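# Place a blue sponge flat on the shelf's top tier

## Task

Put a blue sponge down so it lies flat on the upper level of the shelf, without shifting the shelf and while every other sponge on the shelf stays flat and separate from the others. At the end, neither gripper may be in contact with any sponge.

## Robot and tools

ROBOT. Two arms, left_arm and right_arm, each with six revolute joints and a two-finger parallel gripper. In the scene frame the origin sits at table-top height midway between the nominal bases, +x points out over the table, +z points up, and left_arm is on the +y side (these names are not image sides). Calibrated bases: left_arm at (+0.028, +0.365, +0.044) m, right_arm at (+0.028, -0.352, +0.027) m, both turned only slightly about z. Fixed cameras and the table use the scene frame. Every hand pose, velocity, target and wrist-camera pose an arm reports is in its own base frame, and offsets are along that arm's base axes, with rotation about the Hand target position. The fingers point along the gripper's +z and open along its y. end_effector_position is the spot between the pads, about 1 cm behind the tips. Reported positions can be wrong by a few cm, worst at long reach.

execute_actions(actions, cameras). actions is a list of actions. Each action is a table of 1 to 15 rows, and each row runs for one 1/30 s step. If the table has fewer than 15 rows, its final row repeats until 15 steps have passed. A row always holds 14 numbers in [-1, 1]: left_arm dx, dy, dz, rx, ry, rz, opening, followed by the same seven for right_arm. Both arms must be filled even if only one moves. The six pose numbers are an offset from that arm's Hand target as it stood when the action began; every row is measured from that same start and not from the row before. Later actions start from the new Hand target, so sending the same offset twice moves twice as far. Scale: 1.0 equals 0.6 m or 180 degrees. rx, ry, rz form a single rotation vector. Opening is absolute: +1 is fully open (0.094 m), -1 is closed. Six zeros re-request the current Hand target. An empty list simply returns state and images. cameras selects which images come back: omitted, null or ["all"] gives all, [] gives none, and a wrong name voids the call.

move(target, speed, blend, opening_speed, blocking, cameras). target is one 14-number row in the same layout, or a list of up to 15 such rows. Every row is an offset from the Hand targets present when the move starts, not from the previous row. Paths are straight, finish together, take at least 0.5 s and are cut off at 10 s. speed is in m/s, from 0.002 to 0.5, default 0.25, and rotation is capped at twice that value in rad/s. It can be one number or one per target. blend (m) rounds the corners at intermediate targets. opening_speed (per second on the -1..+1 scale, at least 0.2) ramps the fingers; choose a value near the minimum for a soft sponge. blocking=false returns after about 0.5 s while the motion continues. The move: line reports the ending: done, off_target, moving, held or fault. limits=paced means the pose was clipped, and limits=held means a check held steps back. Arms not named in the ending finished within 10 mm and 2 degrees. Neither done nor off_target tells you whether anything was touched. Paths do not avoid obstacles or the other arm. Faster motion means harder impacts and more lag or overshoot. Aiming further beyond a contact presses harder. Do not route a gripper close to its own base, because this can flip the shoulder posture.

wait(seconds 0 to 10) lets the scene run while holding the last commands. stop() brakes a running move. zoom_image(camera, region [x0,y0,x1,y1], at most 504x504 pixels) enlarges part of the newest image from cam_head_left, cam_head_right, cam_left_wrist or cam_right_wrist. All four are 896x504. read_manual(section="licences") only returns licence text. finished_scene(scene) ends the current scene, given by its number, and cannot be reversed.

CONTROL. Each step the commanded pose is clipped to 100 mm and 20 degrees from the measured pose, so one action may fall short. Hand target in a result is the last commanded pose after clipping. Friction and weight can leave the gripper a centimetre or more away from it in free air, which does not mean contact. Any new action, even all zeros, asks for the target again. If a gap remains, send the difference as an offset. A gripper blocked by an object keeps pushing. To release it, command the target back past the gripper, or send six zeros. Always send each gripper the opening you want, since 0 is itself a command; repeat the current value to keep it unchanged.

GRIPPING. grip_measured uses the same scale as opening. It reads slightly wide when empty and narrower than the object under a full squeeze. The sponge is soft, so close slowly, and lower commands crush it more. To release, command an opening clearly above grip_measured. Something may briefly pull on a held object, so hold firmly enough.

READINGS. Joint velocities marked within noise mean the arm is at rest. Joint torques include gravity load; for joints 1 to 3 they wrap around at ±28 N m. Results of execute_actions also list some intermediate end_effector_position values.

HEAT. Holding loads, reaching far out or pushing against something heats the motors. MOTOR HOT appears at 75 °C. At 90 °C an OVER-TEMPERATURE FAULT folds that arm and leaves it idle. At 100 °C the arm goes limp.

AVOID. Dropping the sponge, opening while it is still moving, slamming or hitting hard, pushing very hard, letting the arms collide, faults, anything falling or being left off the table, and knocking the shelf or the other sponges. Finish with both grippers clear of all sponges.

Each tool is called after "Call:" as name(argument=value, ...), one argument or row to a line, values as JSON.

## Session

Call:
execute_actions(
  actions=[],
)

Scene clock: 0.00 s.
left_arm: end_effector_position=(+0.4037, +0.0232, +0.1015) grip_measured=+1.000 end_effector_quat_wxyz=(+0.592, -0.061, +0.803, -0.007) | right_arm: end_effector_position=(+0.4034, -0.0341, +0.1189) grip_measured=+1.000 end_effector_quat_wxyz=(+0.612, +0.054, +0.785, -0.084)
Joint positions: left_arm=[0.048 1.581 0.38 0.898 -0.015 -0.093 0.094] | right_arm=[0 1.563 0.378 0.94 0.199 -0.019 0.094]
Joint velocities: within noise
Joint torques (N m): no reading
Motor temperatures (°C): left_arm=[26 27 28 25 24 27 28] | right_arm=[27 29 26 27 27 28 28]
Heat: left arm: 28 °C; right arm: 29 °C.
Hand target: left_arm +0.4088, +0.0243, +0.1166; +0.610, -0.060, +0.791, -0.004 | right_arm +0.4078, -0.0355, +0.1345; +0.629, +0.060, +0.770, -0.083
Tool commands: left_gripper/opening=+1.0 right_gripper/opening=+1.0

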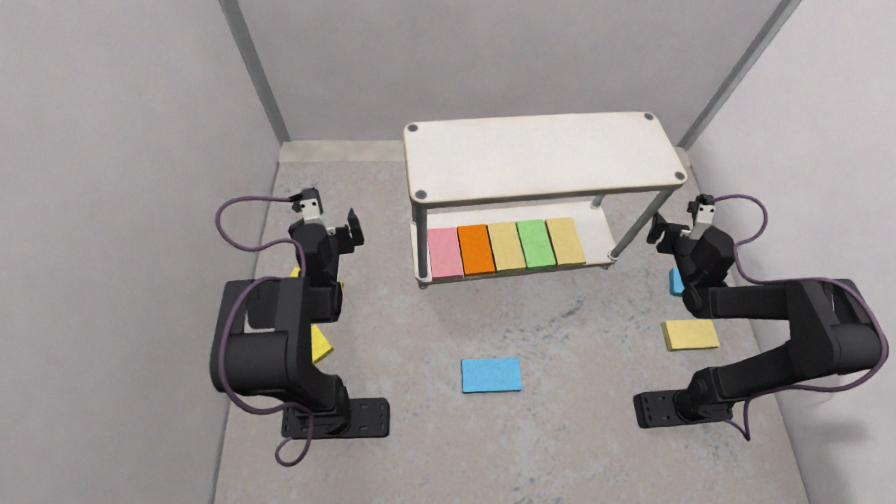

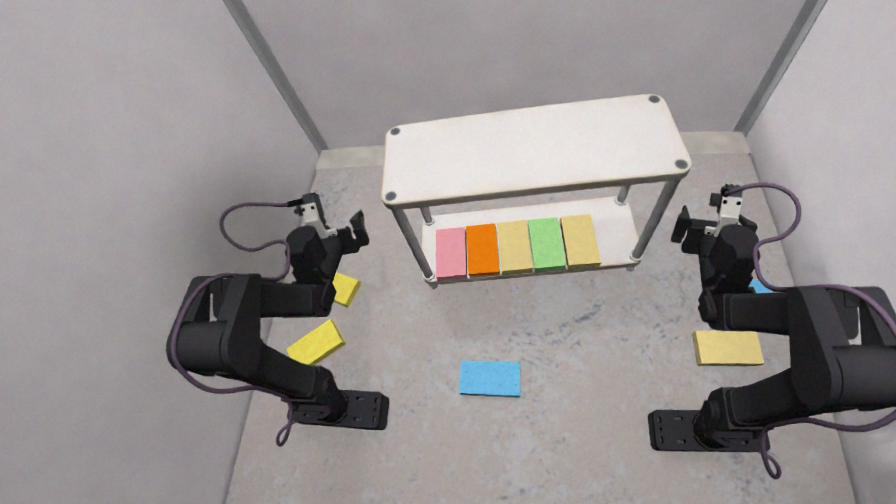

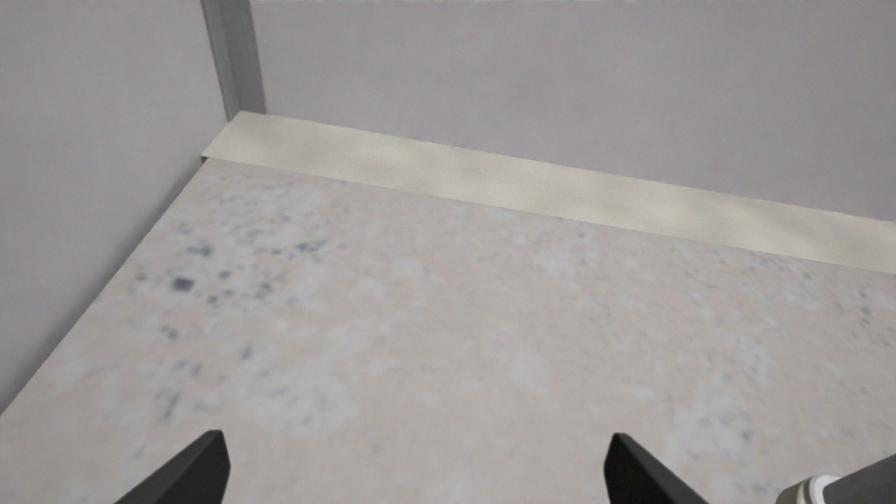

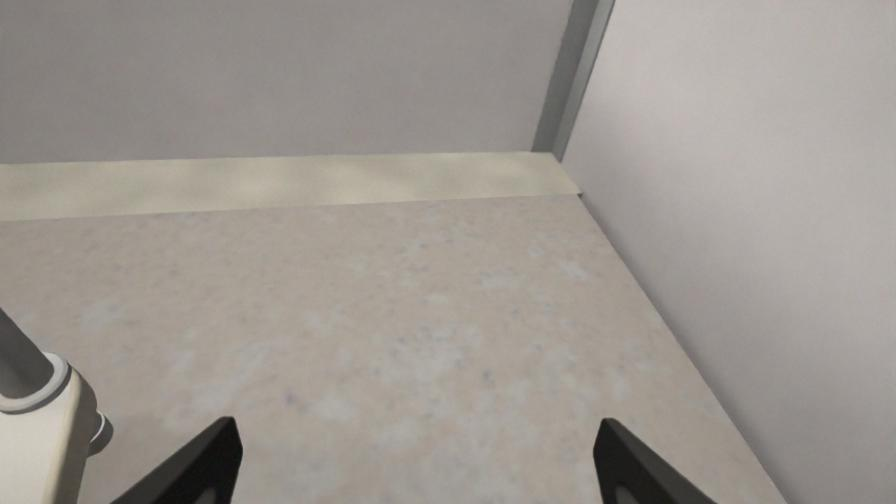

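Call:
move(
  target=[-0.515,-0.457,0.175,0.133,0.130,-0.468,1,0,0,0,0,0,0,1],
)

Scene clock: 5.43 s.
left_arm: end_effector_position=(+0.0992, -0.2503, +0.2034) grip_measured=+1.000 end_effector_quat_wxyz=(+0.282, +0.600, +0.709, -0.242) | right_arm: end_effector_position=(+0.4034, -0.0341, +0.1189) grip_measured=+1.000 end_effector_quat_wxyz=(+0.612, +0.054, +0.785, -0.084)
Joint positions: left_arm=[-1.022 0.917 0.904 -0.835 0.266 0.282 0.094] | right_arm=[0 1.563 0.378 0.94 0.199 -0.019 0.094]
Joint velocities: within noise
Joint torques (N m): left_arm=[-0.42 -0.36 9.84 1.03 0.02 -0.09] | right_arm=[-0.1 -5.96 5.05 2.25 -0.01 0]
Motor temperatures (°C): left_arm=[26 27 29 26 24 27 28] | right_arm=[27 30 27 29 27 28 28]
Heat: left arm: 29 °C; right arm: 30 °C.
Hand target: left_arm +0.0998, -0.2499, +0.2216; +0.292, +0.594, +0.708, -0.246 | right_arm +0.4078, -0.0355, +0.1345; +0.629, +0.060, +0.770, -0.083
Off the commanded pose: left_arm 0.018 m, 1 deg | right_arm 0.016 m, 3 deg.
move: off_target (left_arm, right_arm)

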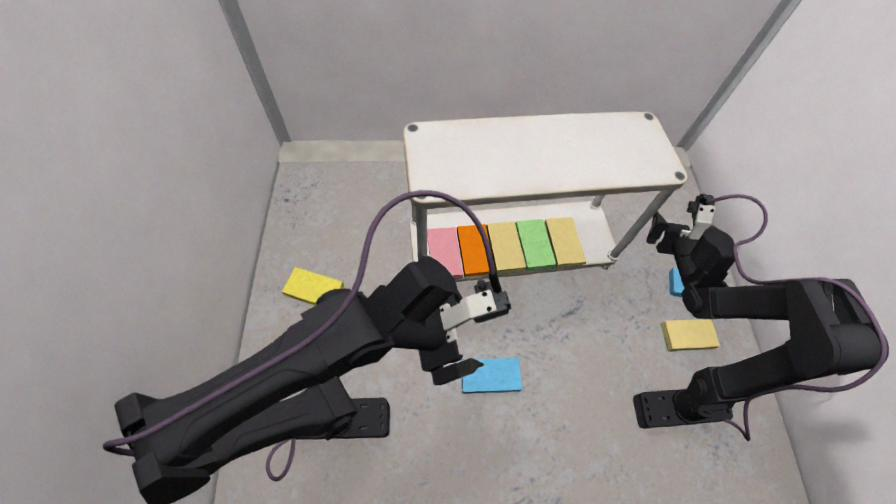

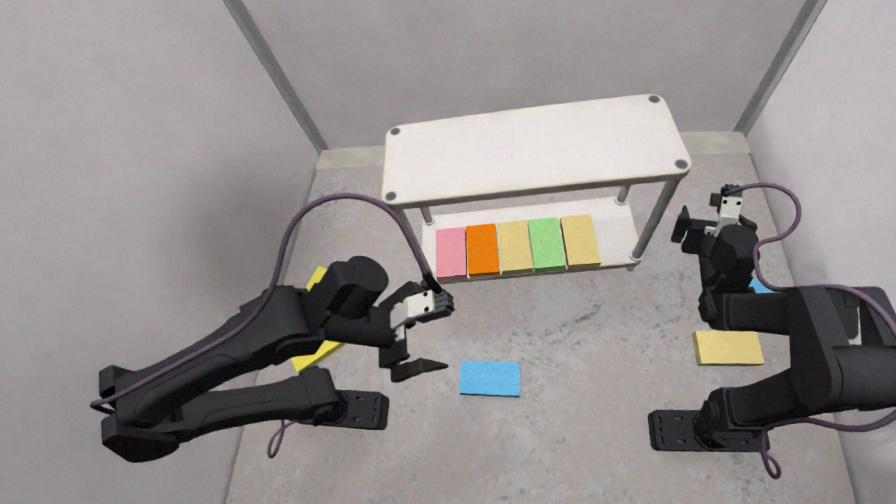

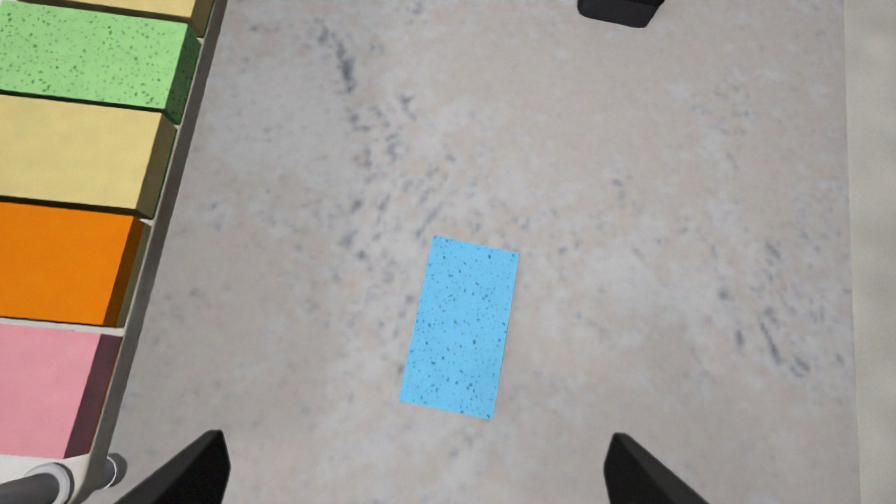

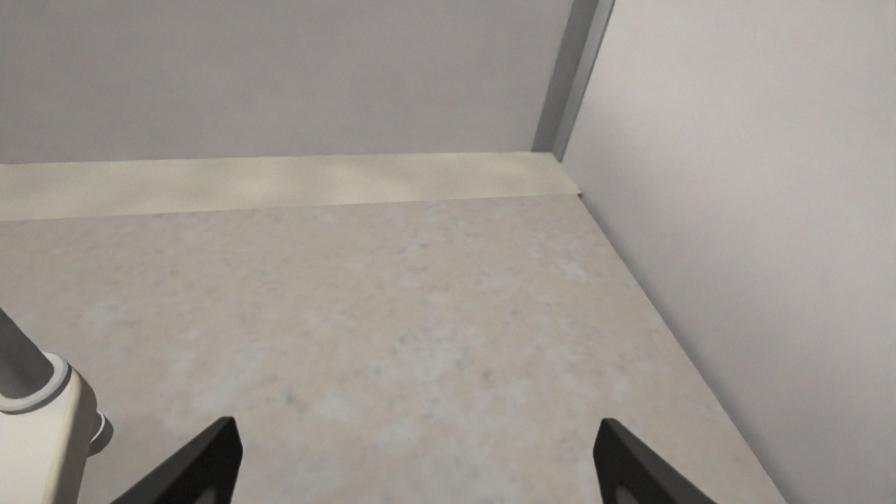

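Call:
move(
  target=[-0.023,-0.11,-0.23,0,0,-0.052,1,0,0,0,0,0,0,1],
  cameras=["cam_left_wrist","cam_head_right"],
)

Scene clock: 9.00 s.
left_arm: end_effector_position=(+0.0914, -0.3094, +0.0815) grip_measured=+1.000 end_effector_quat_wxyz=(+0.259, +0.644, +0.674, -0.254) | right_arm: end_effector_position=(+0.4034, -0.0341, +0.1189) grip_measured=+1.000 end_effector_quat_wxyz=(+0.612, +0.054, +0.785, -0.084)
Joint positions: left_arm=[-1.142 1.23 0.578 -0.216 0.264 0.286 0.094] | right_arm=[0 1.563 0.378 0.94 0.199 -0.019 0.094]
Joint velocities: within noise
Joint torques (N m): left_arm=[-0.5 -2.19 3.93 1.83 0.25 0] | right_arm=[-0.09 -5.94 5.04 2.25 -0.01 0]
Motor temperatures (°C): left_arm=[26 27 29 26 24 27 28] | right_arm=[27 31 27 30 27 28 28]
Heat: left arm: 29 °C; right arm: 31 °C.
Hand target: left_arm +0.0860, -0.3159, +0.0836; +0.271, +0.650, +0.657, -0.269 | right_arm +0.4078, -0.0355, +0.1345; +0.629, +0.060, +0.770, -0.083
Off the commanded pose: left_arm 0.009 m, 3 deg | right_arm 0.016 m, 3 deg.
move: off_target (left_arm, right_arm)
Images, in order (width x height): cam_head_right 896x504, cam_left_wrist 896x504.

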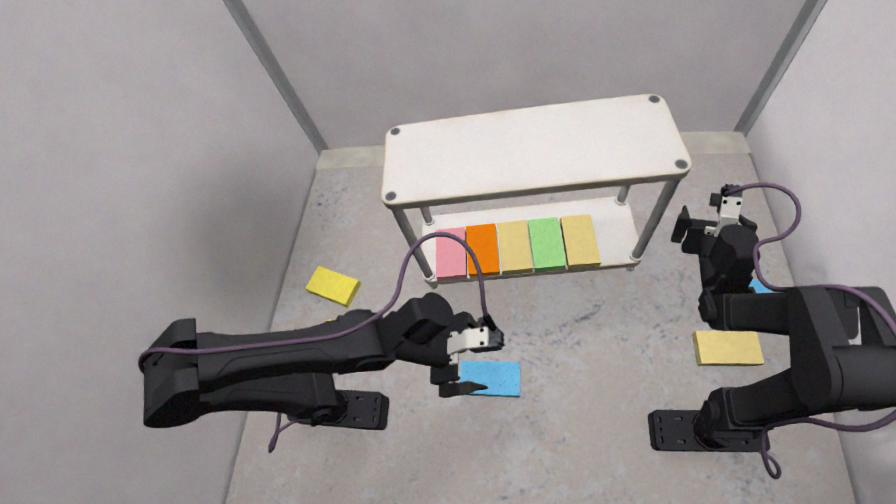

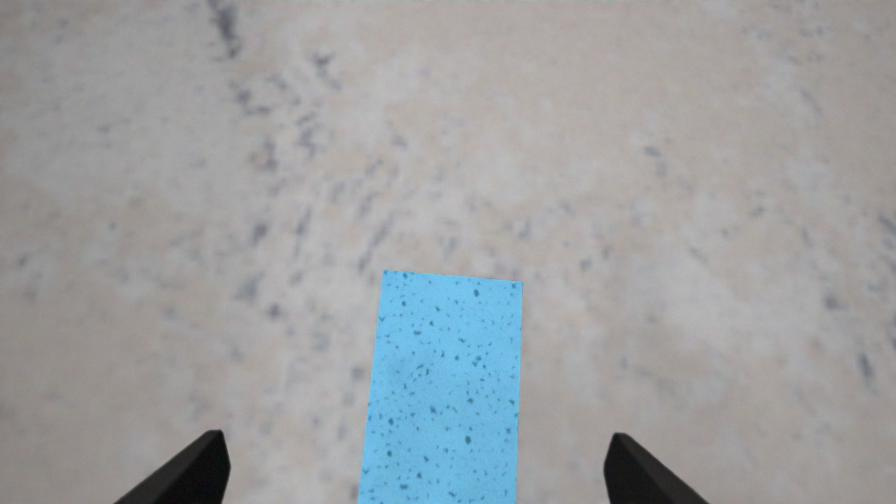

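Call:
move(
  target=[-0.012,-0.01,-0.175,0,0,-0.01,1,0,0,0,0,0,0,1],
  speed=0.15,
  cameras=["cam_left_wrist","cam_head_right"],
)

Scene clock: 11.37 s.
left_arm: end_effector_position=(+0.0847, -0.3150, -0.0270) grip_measured=+1.000 end_effector_quat_wxyz=(+0.256, +0.660, +0.659, -0.254) | right_arm: end_effector_position=(+0.4034, -0.0341, +0.1189) grip_measured=+1.000 end_effector_quat_wxyz=(+0.612, +0.054, +0.785, -0.084)
Joint positions: left_arm=[-1.168 1.678 0.36 0.444 0.264 0.308 0.094] | right_arm=[0 1.563 0.378 0.94 0.199 -0.019 0.094]
Joint velocities: within noise
Joint torques (N m): left_arm=[-0.47 -3.41 2.35 1.83 0.3 -0.06] | right_arm=[-0.09 -5.97 5.05 2.25 -0.01 0]
Motor temperatures (°C): left_arm=[26 27 29 27 24 27 28] | right_arm=[27 31 27 31 27 28 28]
Heat: left arm: 29 °C; right arm: 31 °C.
Hand target: left_arm +0.0788, -0.3219, -0.0214; +0.267, +0.660, +0.647, -0.273 | right_arm +0.4078, -0.0355, +0.1345; +0.629, +0.060, +0.770, -0.083
Off the commanded pose: left_arm 0.011 m, 3 deg | right_arm 0.016 m, 3 deg.
move: off_target (left_arm, right_arm)
Images, in order (width x height): cam_head_right 896x504, cam_left_wrist 896x504.

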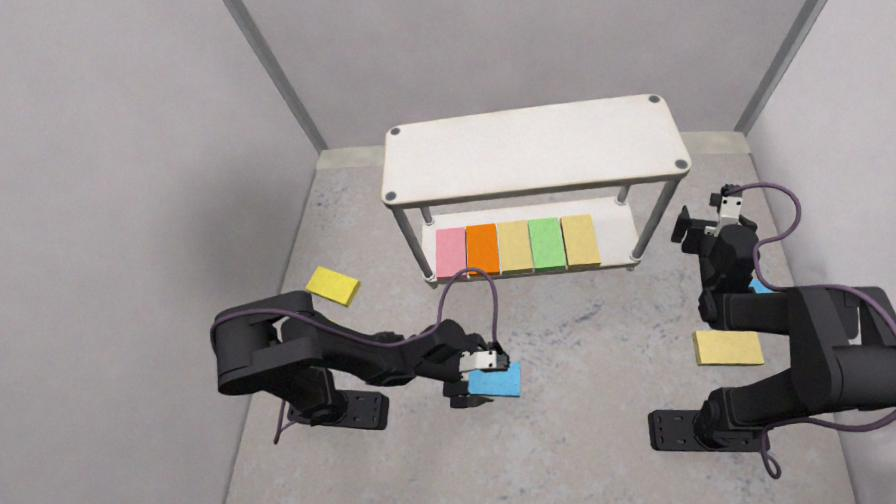

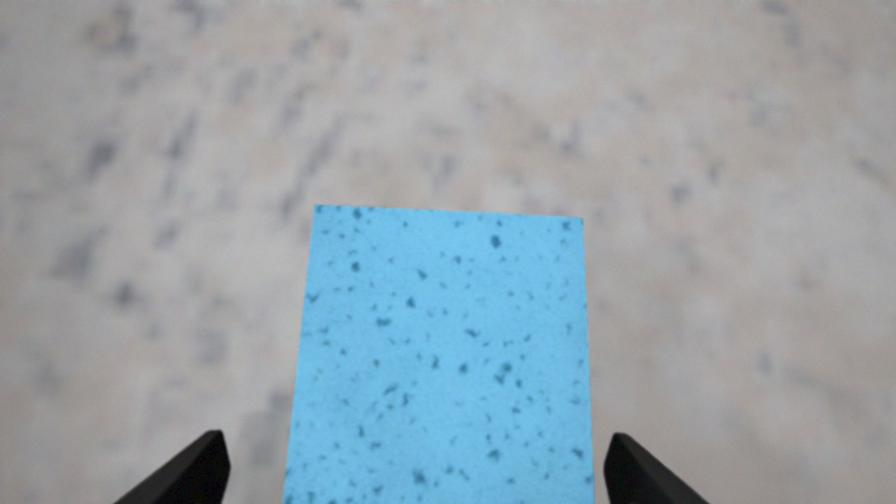

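Call:
move(
  target=[0,0,0,0,0,0,0.2,0,0,0,0,0,0,1],
  opening_speed=0.4,
  cameras=["cam_left_wrist"],
)

Call:
move(
  target=[0,0,0.12,0,0,0,0.15,0,0,0,0,0,0,1],
  speed=0.12,
  opening_speed=0.3,
  cameras=["cam_left_wrist","cam_head_left","cam_head_right"],
)

Scene clock: 14.10 s.
left_arm: end_effector_position=(+0.0849, -0.3155, -0.0265) grip_measured=+0.348 end_effector_quat_wxyz=(+0.257, +0.658, +0.660, -0.255) | right_arm: end_effector_position=(+0.4034, -0.0341, +0.1189) grip_measured=+1.000 end_effector_quat_wxyz=(+0.612, +0.054, +0.785, -0.084)
Joint positions: left_arm=[-1.168 1.678 0.36 0.447 0.264 0.303 0.063] | right_arm=[0 1.563 0.378 0.94 0.199 -0.019 0.094]
Joint velocities: within noise
Joint torques (N m): left_arm=[-0.47 -3.33 2.37 1.8 0.3 -0.08] | right_arm=[-0.1 -5.96 5.04 2.25 -0.01 0.01]
Motor temperatures (°C): left_arm=[26 27 29 27 24 27 28] | right_arm=[27 31 27 32 27 28 28]
Heat: left arm: 29 °C; right arm: 32 °C.
Hand target: left_arm +0.0788, -0.3219, -0.0214; +0.267, +0.660, +0.647, -0.273 | right_arm +0.4078, -0.0355, +0.1345; +0.629, +0.060, +0.770, -0.083
Off the commanded pose: left_arm 0.010 m, 3 deg | right_arm 0.016 m, 3 deg.
move: off_target (left_arm, right_arm)
Images, in order (width x height): cam_left_wrist 896x504.

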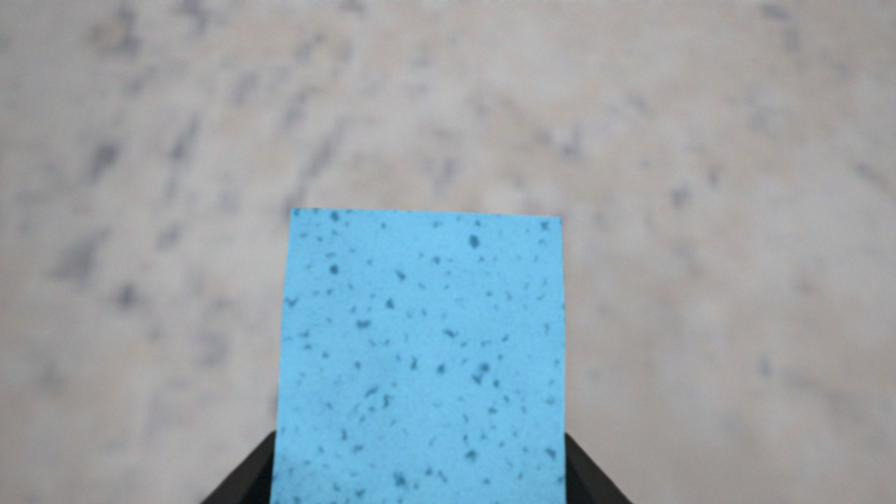

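Scene clock: 15.87 s.
left_arm: end_effector_position=(+0.0822, -0.3091, +0.0312) grip_measured=+0.347 end_effector_quat_wxyz=(+0.259, +0.658, +0.659, -0.256) | right_arm: end_effector_position=(+0.4034, -0.0341, +0.1189) grip_measured=+1.000 end_effector_quat_wxyz=(+0.612, +0.054, +0.785, -0.084)
Joint positions: left_arm=[-1.168 1.363 0.43 0.067 0.264 0.303 0.063] | right_arm=[0 1.563 0.378 0.94 0.199 -0.019 0.094]
Joint velocities: within noise
Joint torques (N m): left_arm=[-0.5 -4.03 8.27 1.02 0.29 -0.03] | right_arm=[-0.09 -5.96 5.04 2.25 -0.01 0]
Motor temperatures (°C): left_arm=[26 27 29 27 24 27 28] | right_arm=[27 31 27 32 27 28 28]
Heat: left arm: 29 °C; right arm: 32 °C.
Hand target: left_arm +0.0788, -0.3219, +0.0506; +0.267, +0.660, +0.647, -0.273 | right_arm +0.4078, -0.0355, +0.1345; +0.629, +0.060, +0.770, -0.083
Off the commanded pose: left_arm 0.024 m, 3 deg | right_arm 0.016 m, 3 deg.
move: off_target (left_arm, right_arm)
Images, in order (width x height): cam_head_left 896x504, cam_head_right 896x504, cam_left_wrist 896x504.

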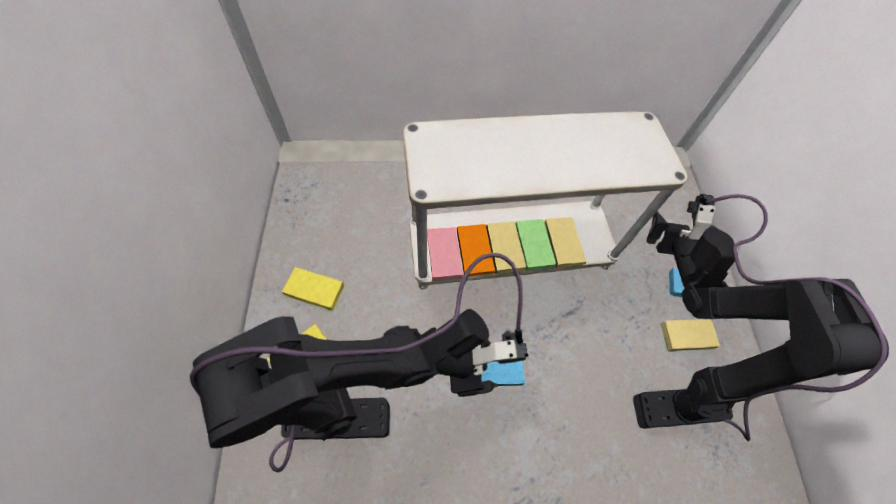

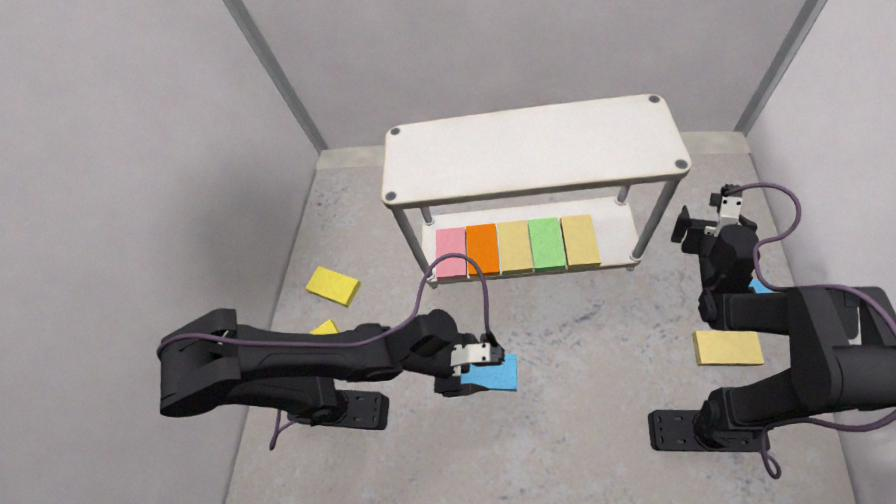

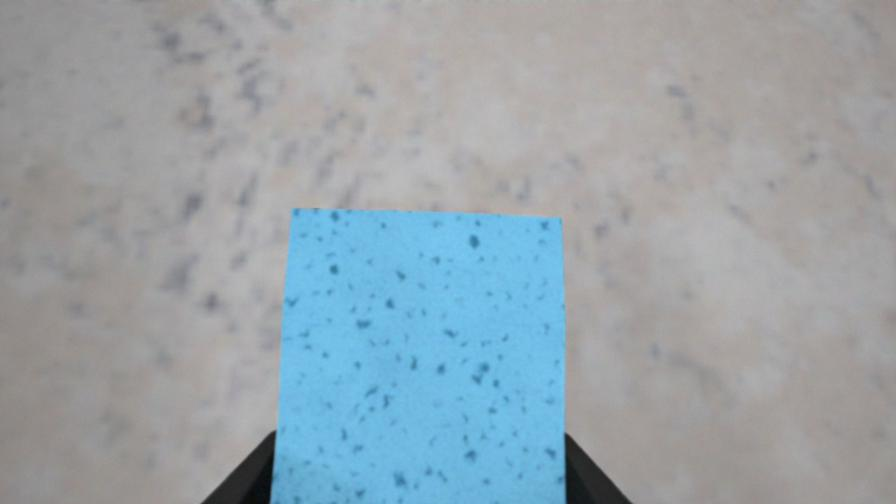

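Call:
move(
  target=[
    [0,0,0.4,0,0,0,0.15,0,0,0,0,0,0,1],
    [0.32,0.25,0.6,0,0,0.361,0.15,0,0,0,0,0,0,1],
  ],
  speed=0.2,
  blend=[0.05,0],
)

Scene clock: 21.43 s.
left_arm: end_effector_position=(+0.2731, -0.1810, +0.4019) grip_measured=+0.347 end_effector_quat_wxyz=(+0.365, +0.220, +0.900, -0.094) | right_arm: end_effector_position=(+0.4034, -0.0341, +0.1189) grip_measured=+1.000 end_effector_quat_wxyz=(+0.612, +0.054, +0.785, -0.084)
Joint positions: left_arm=[-0.646 1.492 2.156 -1.467 -0.107 -0.123 0.063] | right_arm=[0 1.563 0.378 0.94 0.199 -0.019 0.094]
Joint velocities: within noise
Joint torques (N m): left_arm=[0.44 -2.61 7.08 1.1 -0.22 -0.08] | right_arm=[-0.1 -5.96 5.05 2.25 -0.01 0]
Motor temperatures (°C): left_arm=[26 27 30 27 24 27 28] | right_arm=[27 32 27 33 27 28 28]
Heat: left arm: 30 °C; right arm: 33 °C.
Hand target: left_arm +0.2708, -0.1719, +0.4106; +0.372, +0.209, +0.900, -0.087 | right_arm +0.4078, -0.0355, +0.1345; +0.629, +0.060, +0.770, -0.083
Off the commanded pose: left_arm 0.013 m, 2 deg | right_arm 0.016 m, 3 deg.
move: off_target (left_arm, right_arm)

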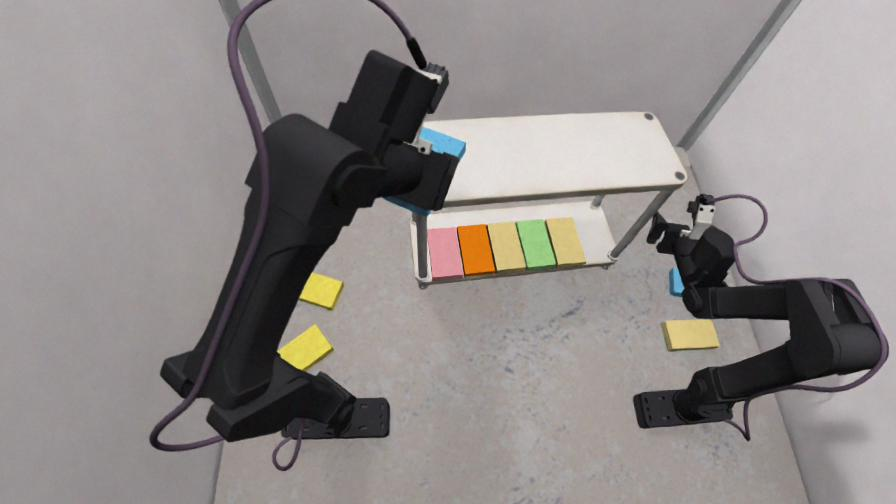

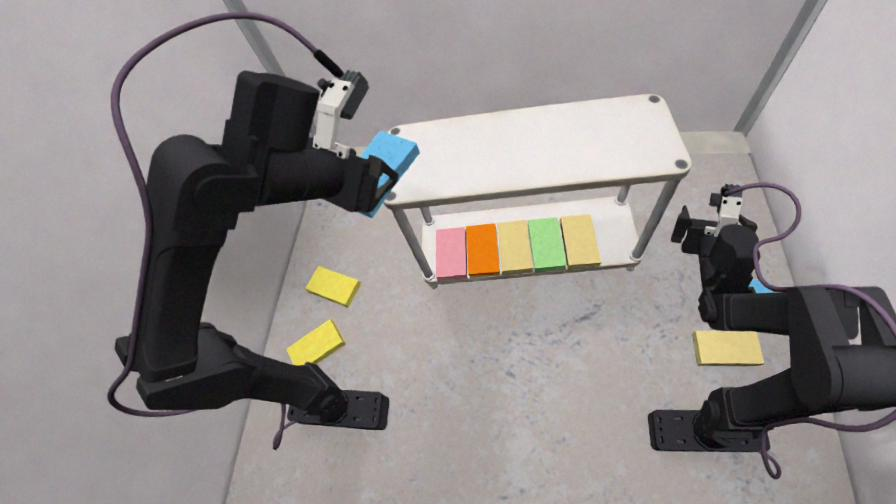

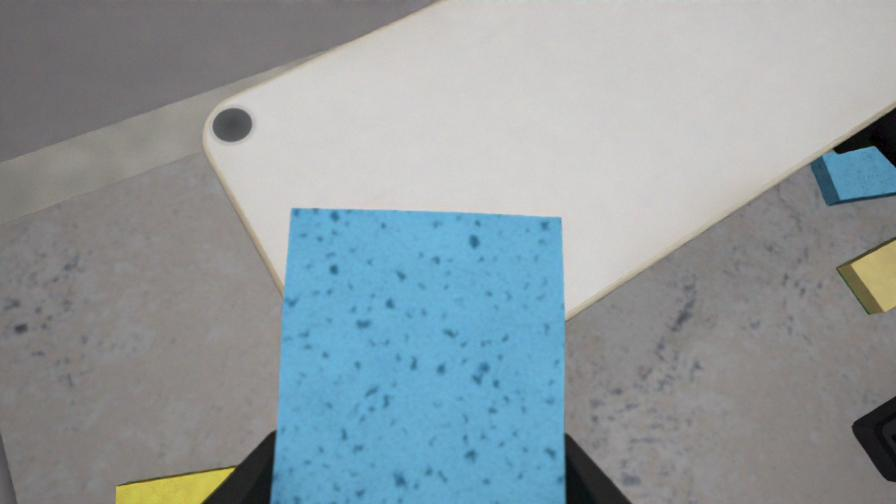

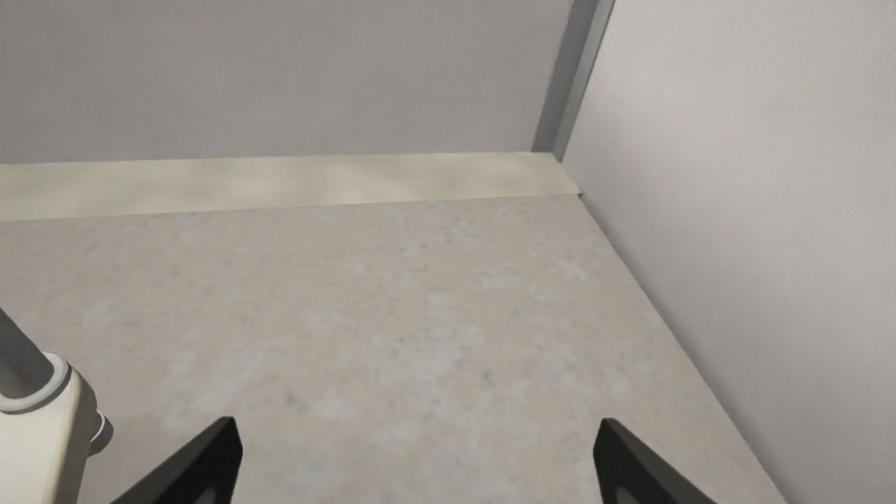

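Call:
move(
  target=[0.178,-0.115,0.03,0,0,0.067,0.15,0,0,0,0,0,0,1],
  speed=0.15,
)

Scene clock: 23.87 s.
left_arm: end_effector_position=(+0.3788, -0.2404, +0.4104) grip_measured=+0.347 end_effector_quat_wxyz=(+0.418, +0.128, +0.897, -0.068) | right_arm: end_effector_position=(+0.4034, -0.0341, +0.1189) grip_measured=+1.000 end_effector_quat_wxyz=(+0.612, +0.054, +0.785, -0.084)
Joint positions: left_arm=[-0.68 2.032 2.826 -1.527 -0.286 -0.268 0.063] | right_arm=[0 1.563 0.378 0.94 0.199 -0.019 0.094]
Joint velocities: within noise
Joint torques (N m): left_arm=[-0.51 -6.72 6.26 1.59 -0.31 -0.08] | right_arm=[-0.1 -5.96 5.05 2.25 -0.01 0.01]
Motor temperatures (°C): left_arm=[26 28 30 27 24 27 28] | right_arm=[27 32 27 33 27 28 28]
Heat: left arm: 30 °C; right arm: 33 °C.
Hand target: left_arm +0.3776, -0.2409, +0.4286; +0.379, +0.114, +0.917, -0.048 | right_arm +0.4078, -0.0355, +0.1345; +0.629, +0.060, +0.770, -0.083
Off the commanded pose: left_arm 0.018 m, 6 deg | right_arm 0.016 m, 3 deg.
elbow stopped short (left arm): the move would have taken joint 3 (elbow) straighter than the controller allows.
move: off_target (left_arm, right_arm)

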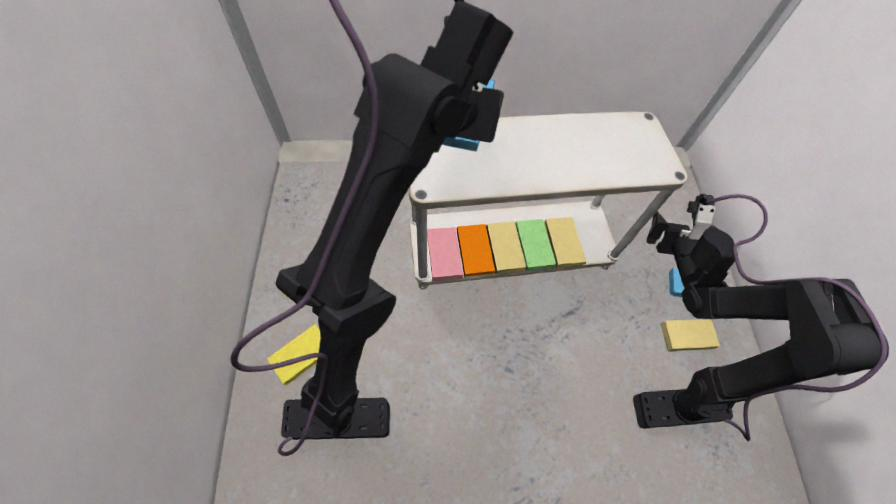

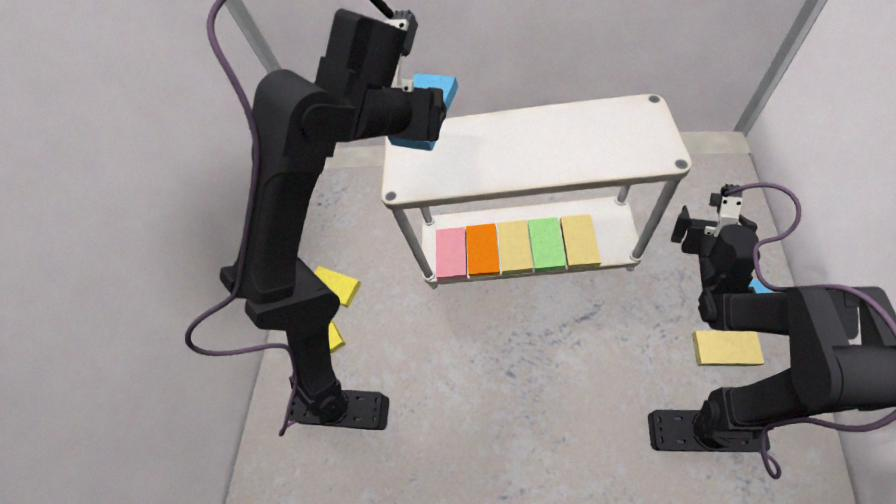

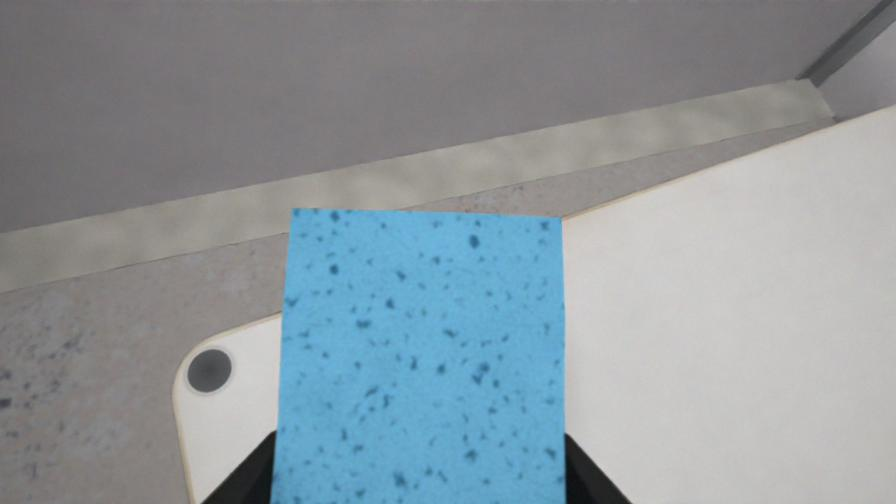

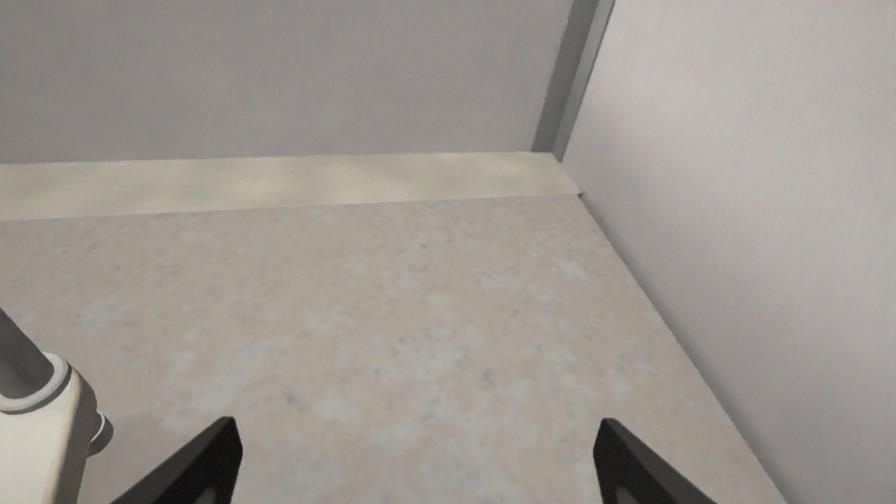

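Call:
move(
  target=[-0.012,0,-0.10,0,0,0,0.15,0,0,0,0,0,0,1],
  speed=0.1,
)

Scene clock: 26.10 s.
left_arm: end_effector_position=(+0.3718, -0.2402, +0.3433) grip_measured=+0.347 end_effector_quat_wxyz=(+0.337, +0.126, +0.933, -0.031) | right_arm: end_effector_position=(+0.4034, -0.0341, +0.1189) grip_measured=+1.000 end_effector_quat_wxyz=(+0.612, +0.054, +0.785, -0.084)
Joint positions: left_arm=[-0.691 1.923 2.428 -1.44 -0.289 -0.327 0.063] | right_arm=[0 1.563 0.378 0.94 0.199 -0.019 0.094]
Joint velocities: within noise
Joint torques (N m): left_arm=[-0.5 -10.1 3.28 1.72 -0.38 -0.09] | right_arm=[-0.09 -5.96 5.04 2.25 -0.01 0.01]
Motor temperatures (°C): left_arm=[26 28 30 27 25 27 28] | right_arm=[27 32 27 34 27 28 28]
Heat: left arm: 30 °C; right arm: 34 °C.
Hand target: left_arm +0.3704, -0.2409, +0.3686; +0.379, +0.114, +0.917, -0.048 | right_arm +0.4078, -0.0355, +0.1345; +0.629, +0.060, +0.770, -0.083
Off the commanded pose: left_arm 0.025 m, 6 deg | right_arm 0.016 m, 3 deg.
move: off_target (left_arm, right_arm)

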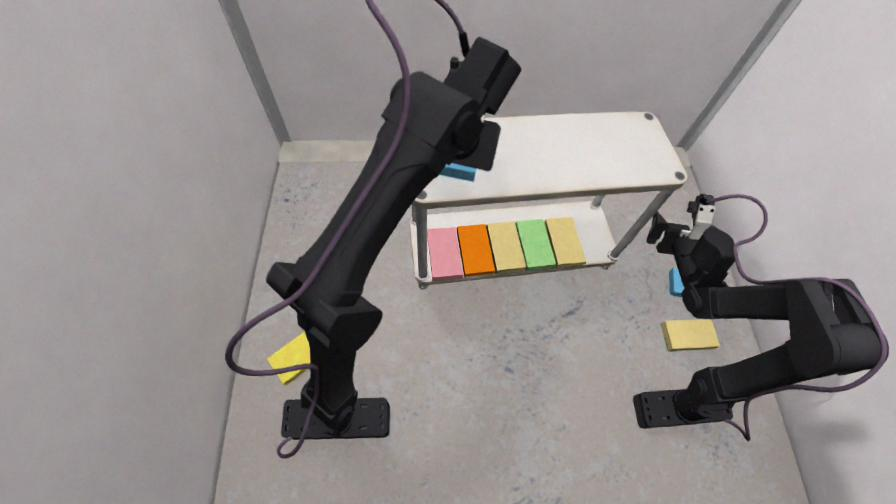

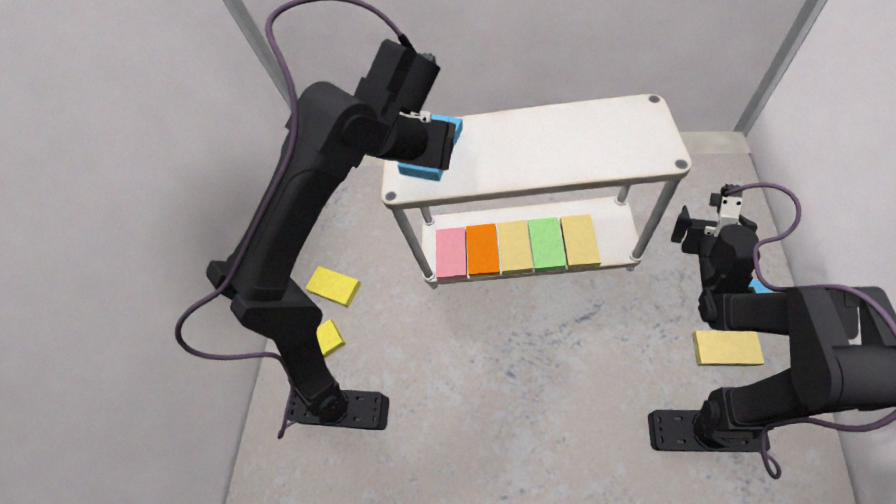

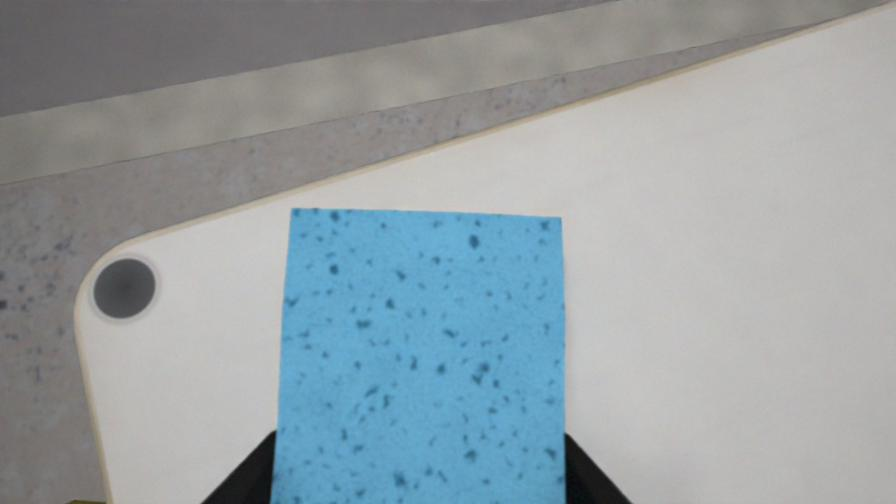

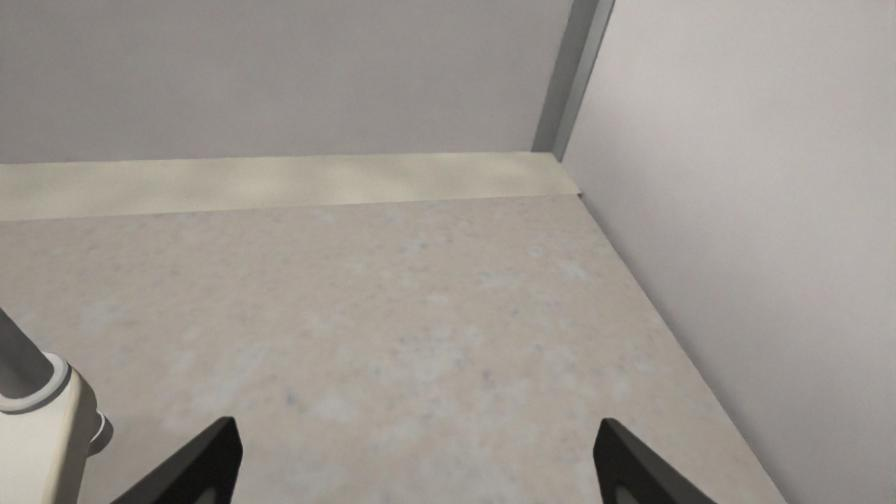

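Call:
move(
  target=[0,0,-0.017,-0.005,-0.016,0,0.15,0,0,0,0,0,0,1],
  speed=0.03,
  cameras=["cam_left_wrist","cam_head_right","cam_head_left"],
)

Call:
zoom_image(
  camera="cam_head_right",
  region=[360, 80, 520, 220],
)

Scene clock: 29.83 s.
left_arm: end_effector_position=(+0.3715, -0.2408, +0.3335) grip_measured=+0.347 end_effector_quat_wxyz=(+0.361, +0.121, +0.924, -0.037) | right_arm: end_effector_position=(+0.4034, -0.0341, +0.1189) grip_measured=+1.000 end_effector_quat_wxyz=(+0.612, +0.054, +0.785, -0.084)
Joint positions: left_arm=[-0.7 1.797 2.161 -1.246 -0.309 -0.327 0.063] | right_arm=[0 1.563 0.378 0.94 0.199 -0.019 0.094]
Joint velocities: within noise
Joint torques (N m): left_arm=[-0.44 -9.61 3.71 1.82 -0.39 0] | right_arm=[-0.09 -5.96 5.05 2.25 -0.01 0.01]
Motor temperatures (°C): left_arm=[26 29 30 28 25 27 29] | right_arm=[27 32 28 34 27 28 28]
Heat: left arm: 30 °C; right arm: 34 °C.
Hand target: left_arm +0.3704, -0.2409, +0.3584; +0.403, +0.112, +0.907, -0.052 | right_arm +0.4078, -0.0355, +0.1345; +0.629, +0.060, +0.770, -0.083
Off the commanded pose: left_arm 0.025 m, 5 deg | right_arm 0.016 m, 3 deg.
move: off_target (left_arm, right_arm)
Images, in order (width x height): cam_head_left 896x504, cam_head_right 896x504, cam_left_wrist 896x504.

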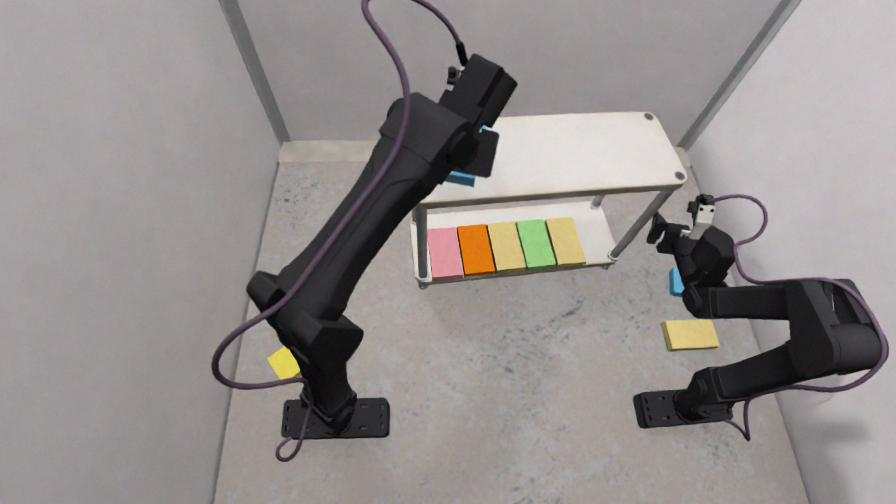

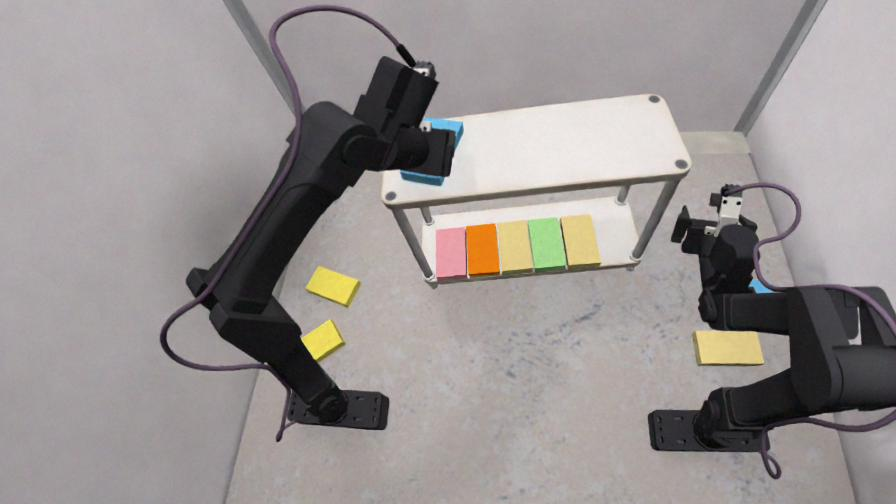

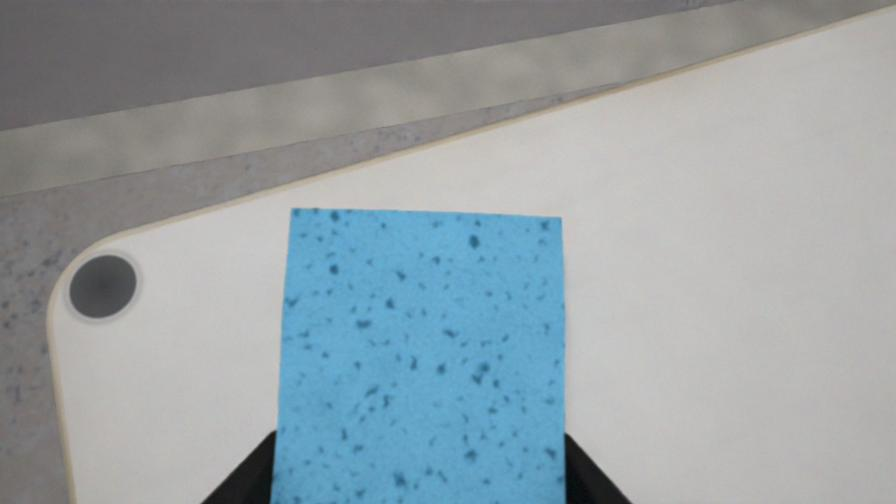

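Scaled by 3.150 from the camera's 896x504 image, which has a finer 1280x720 frame.

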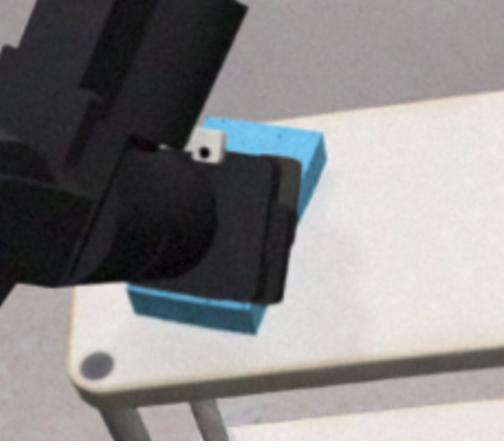

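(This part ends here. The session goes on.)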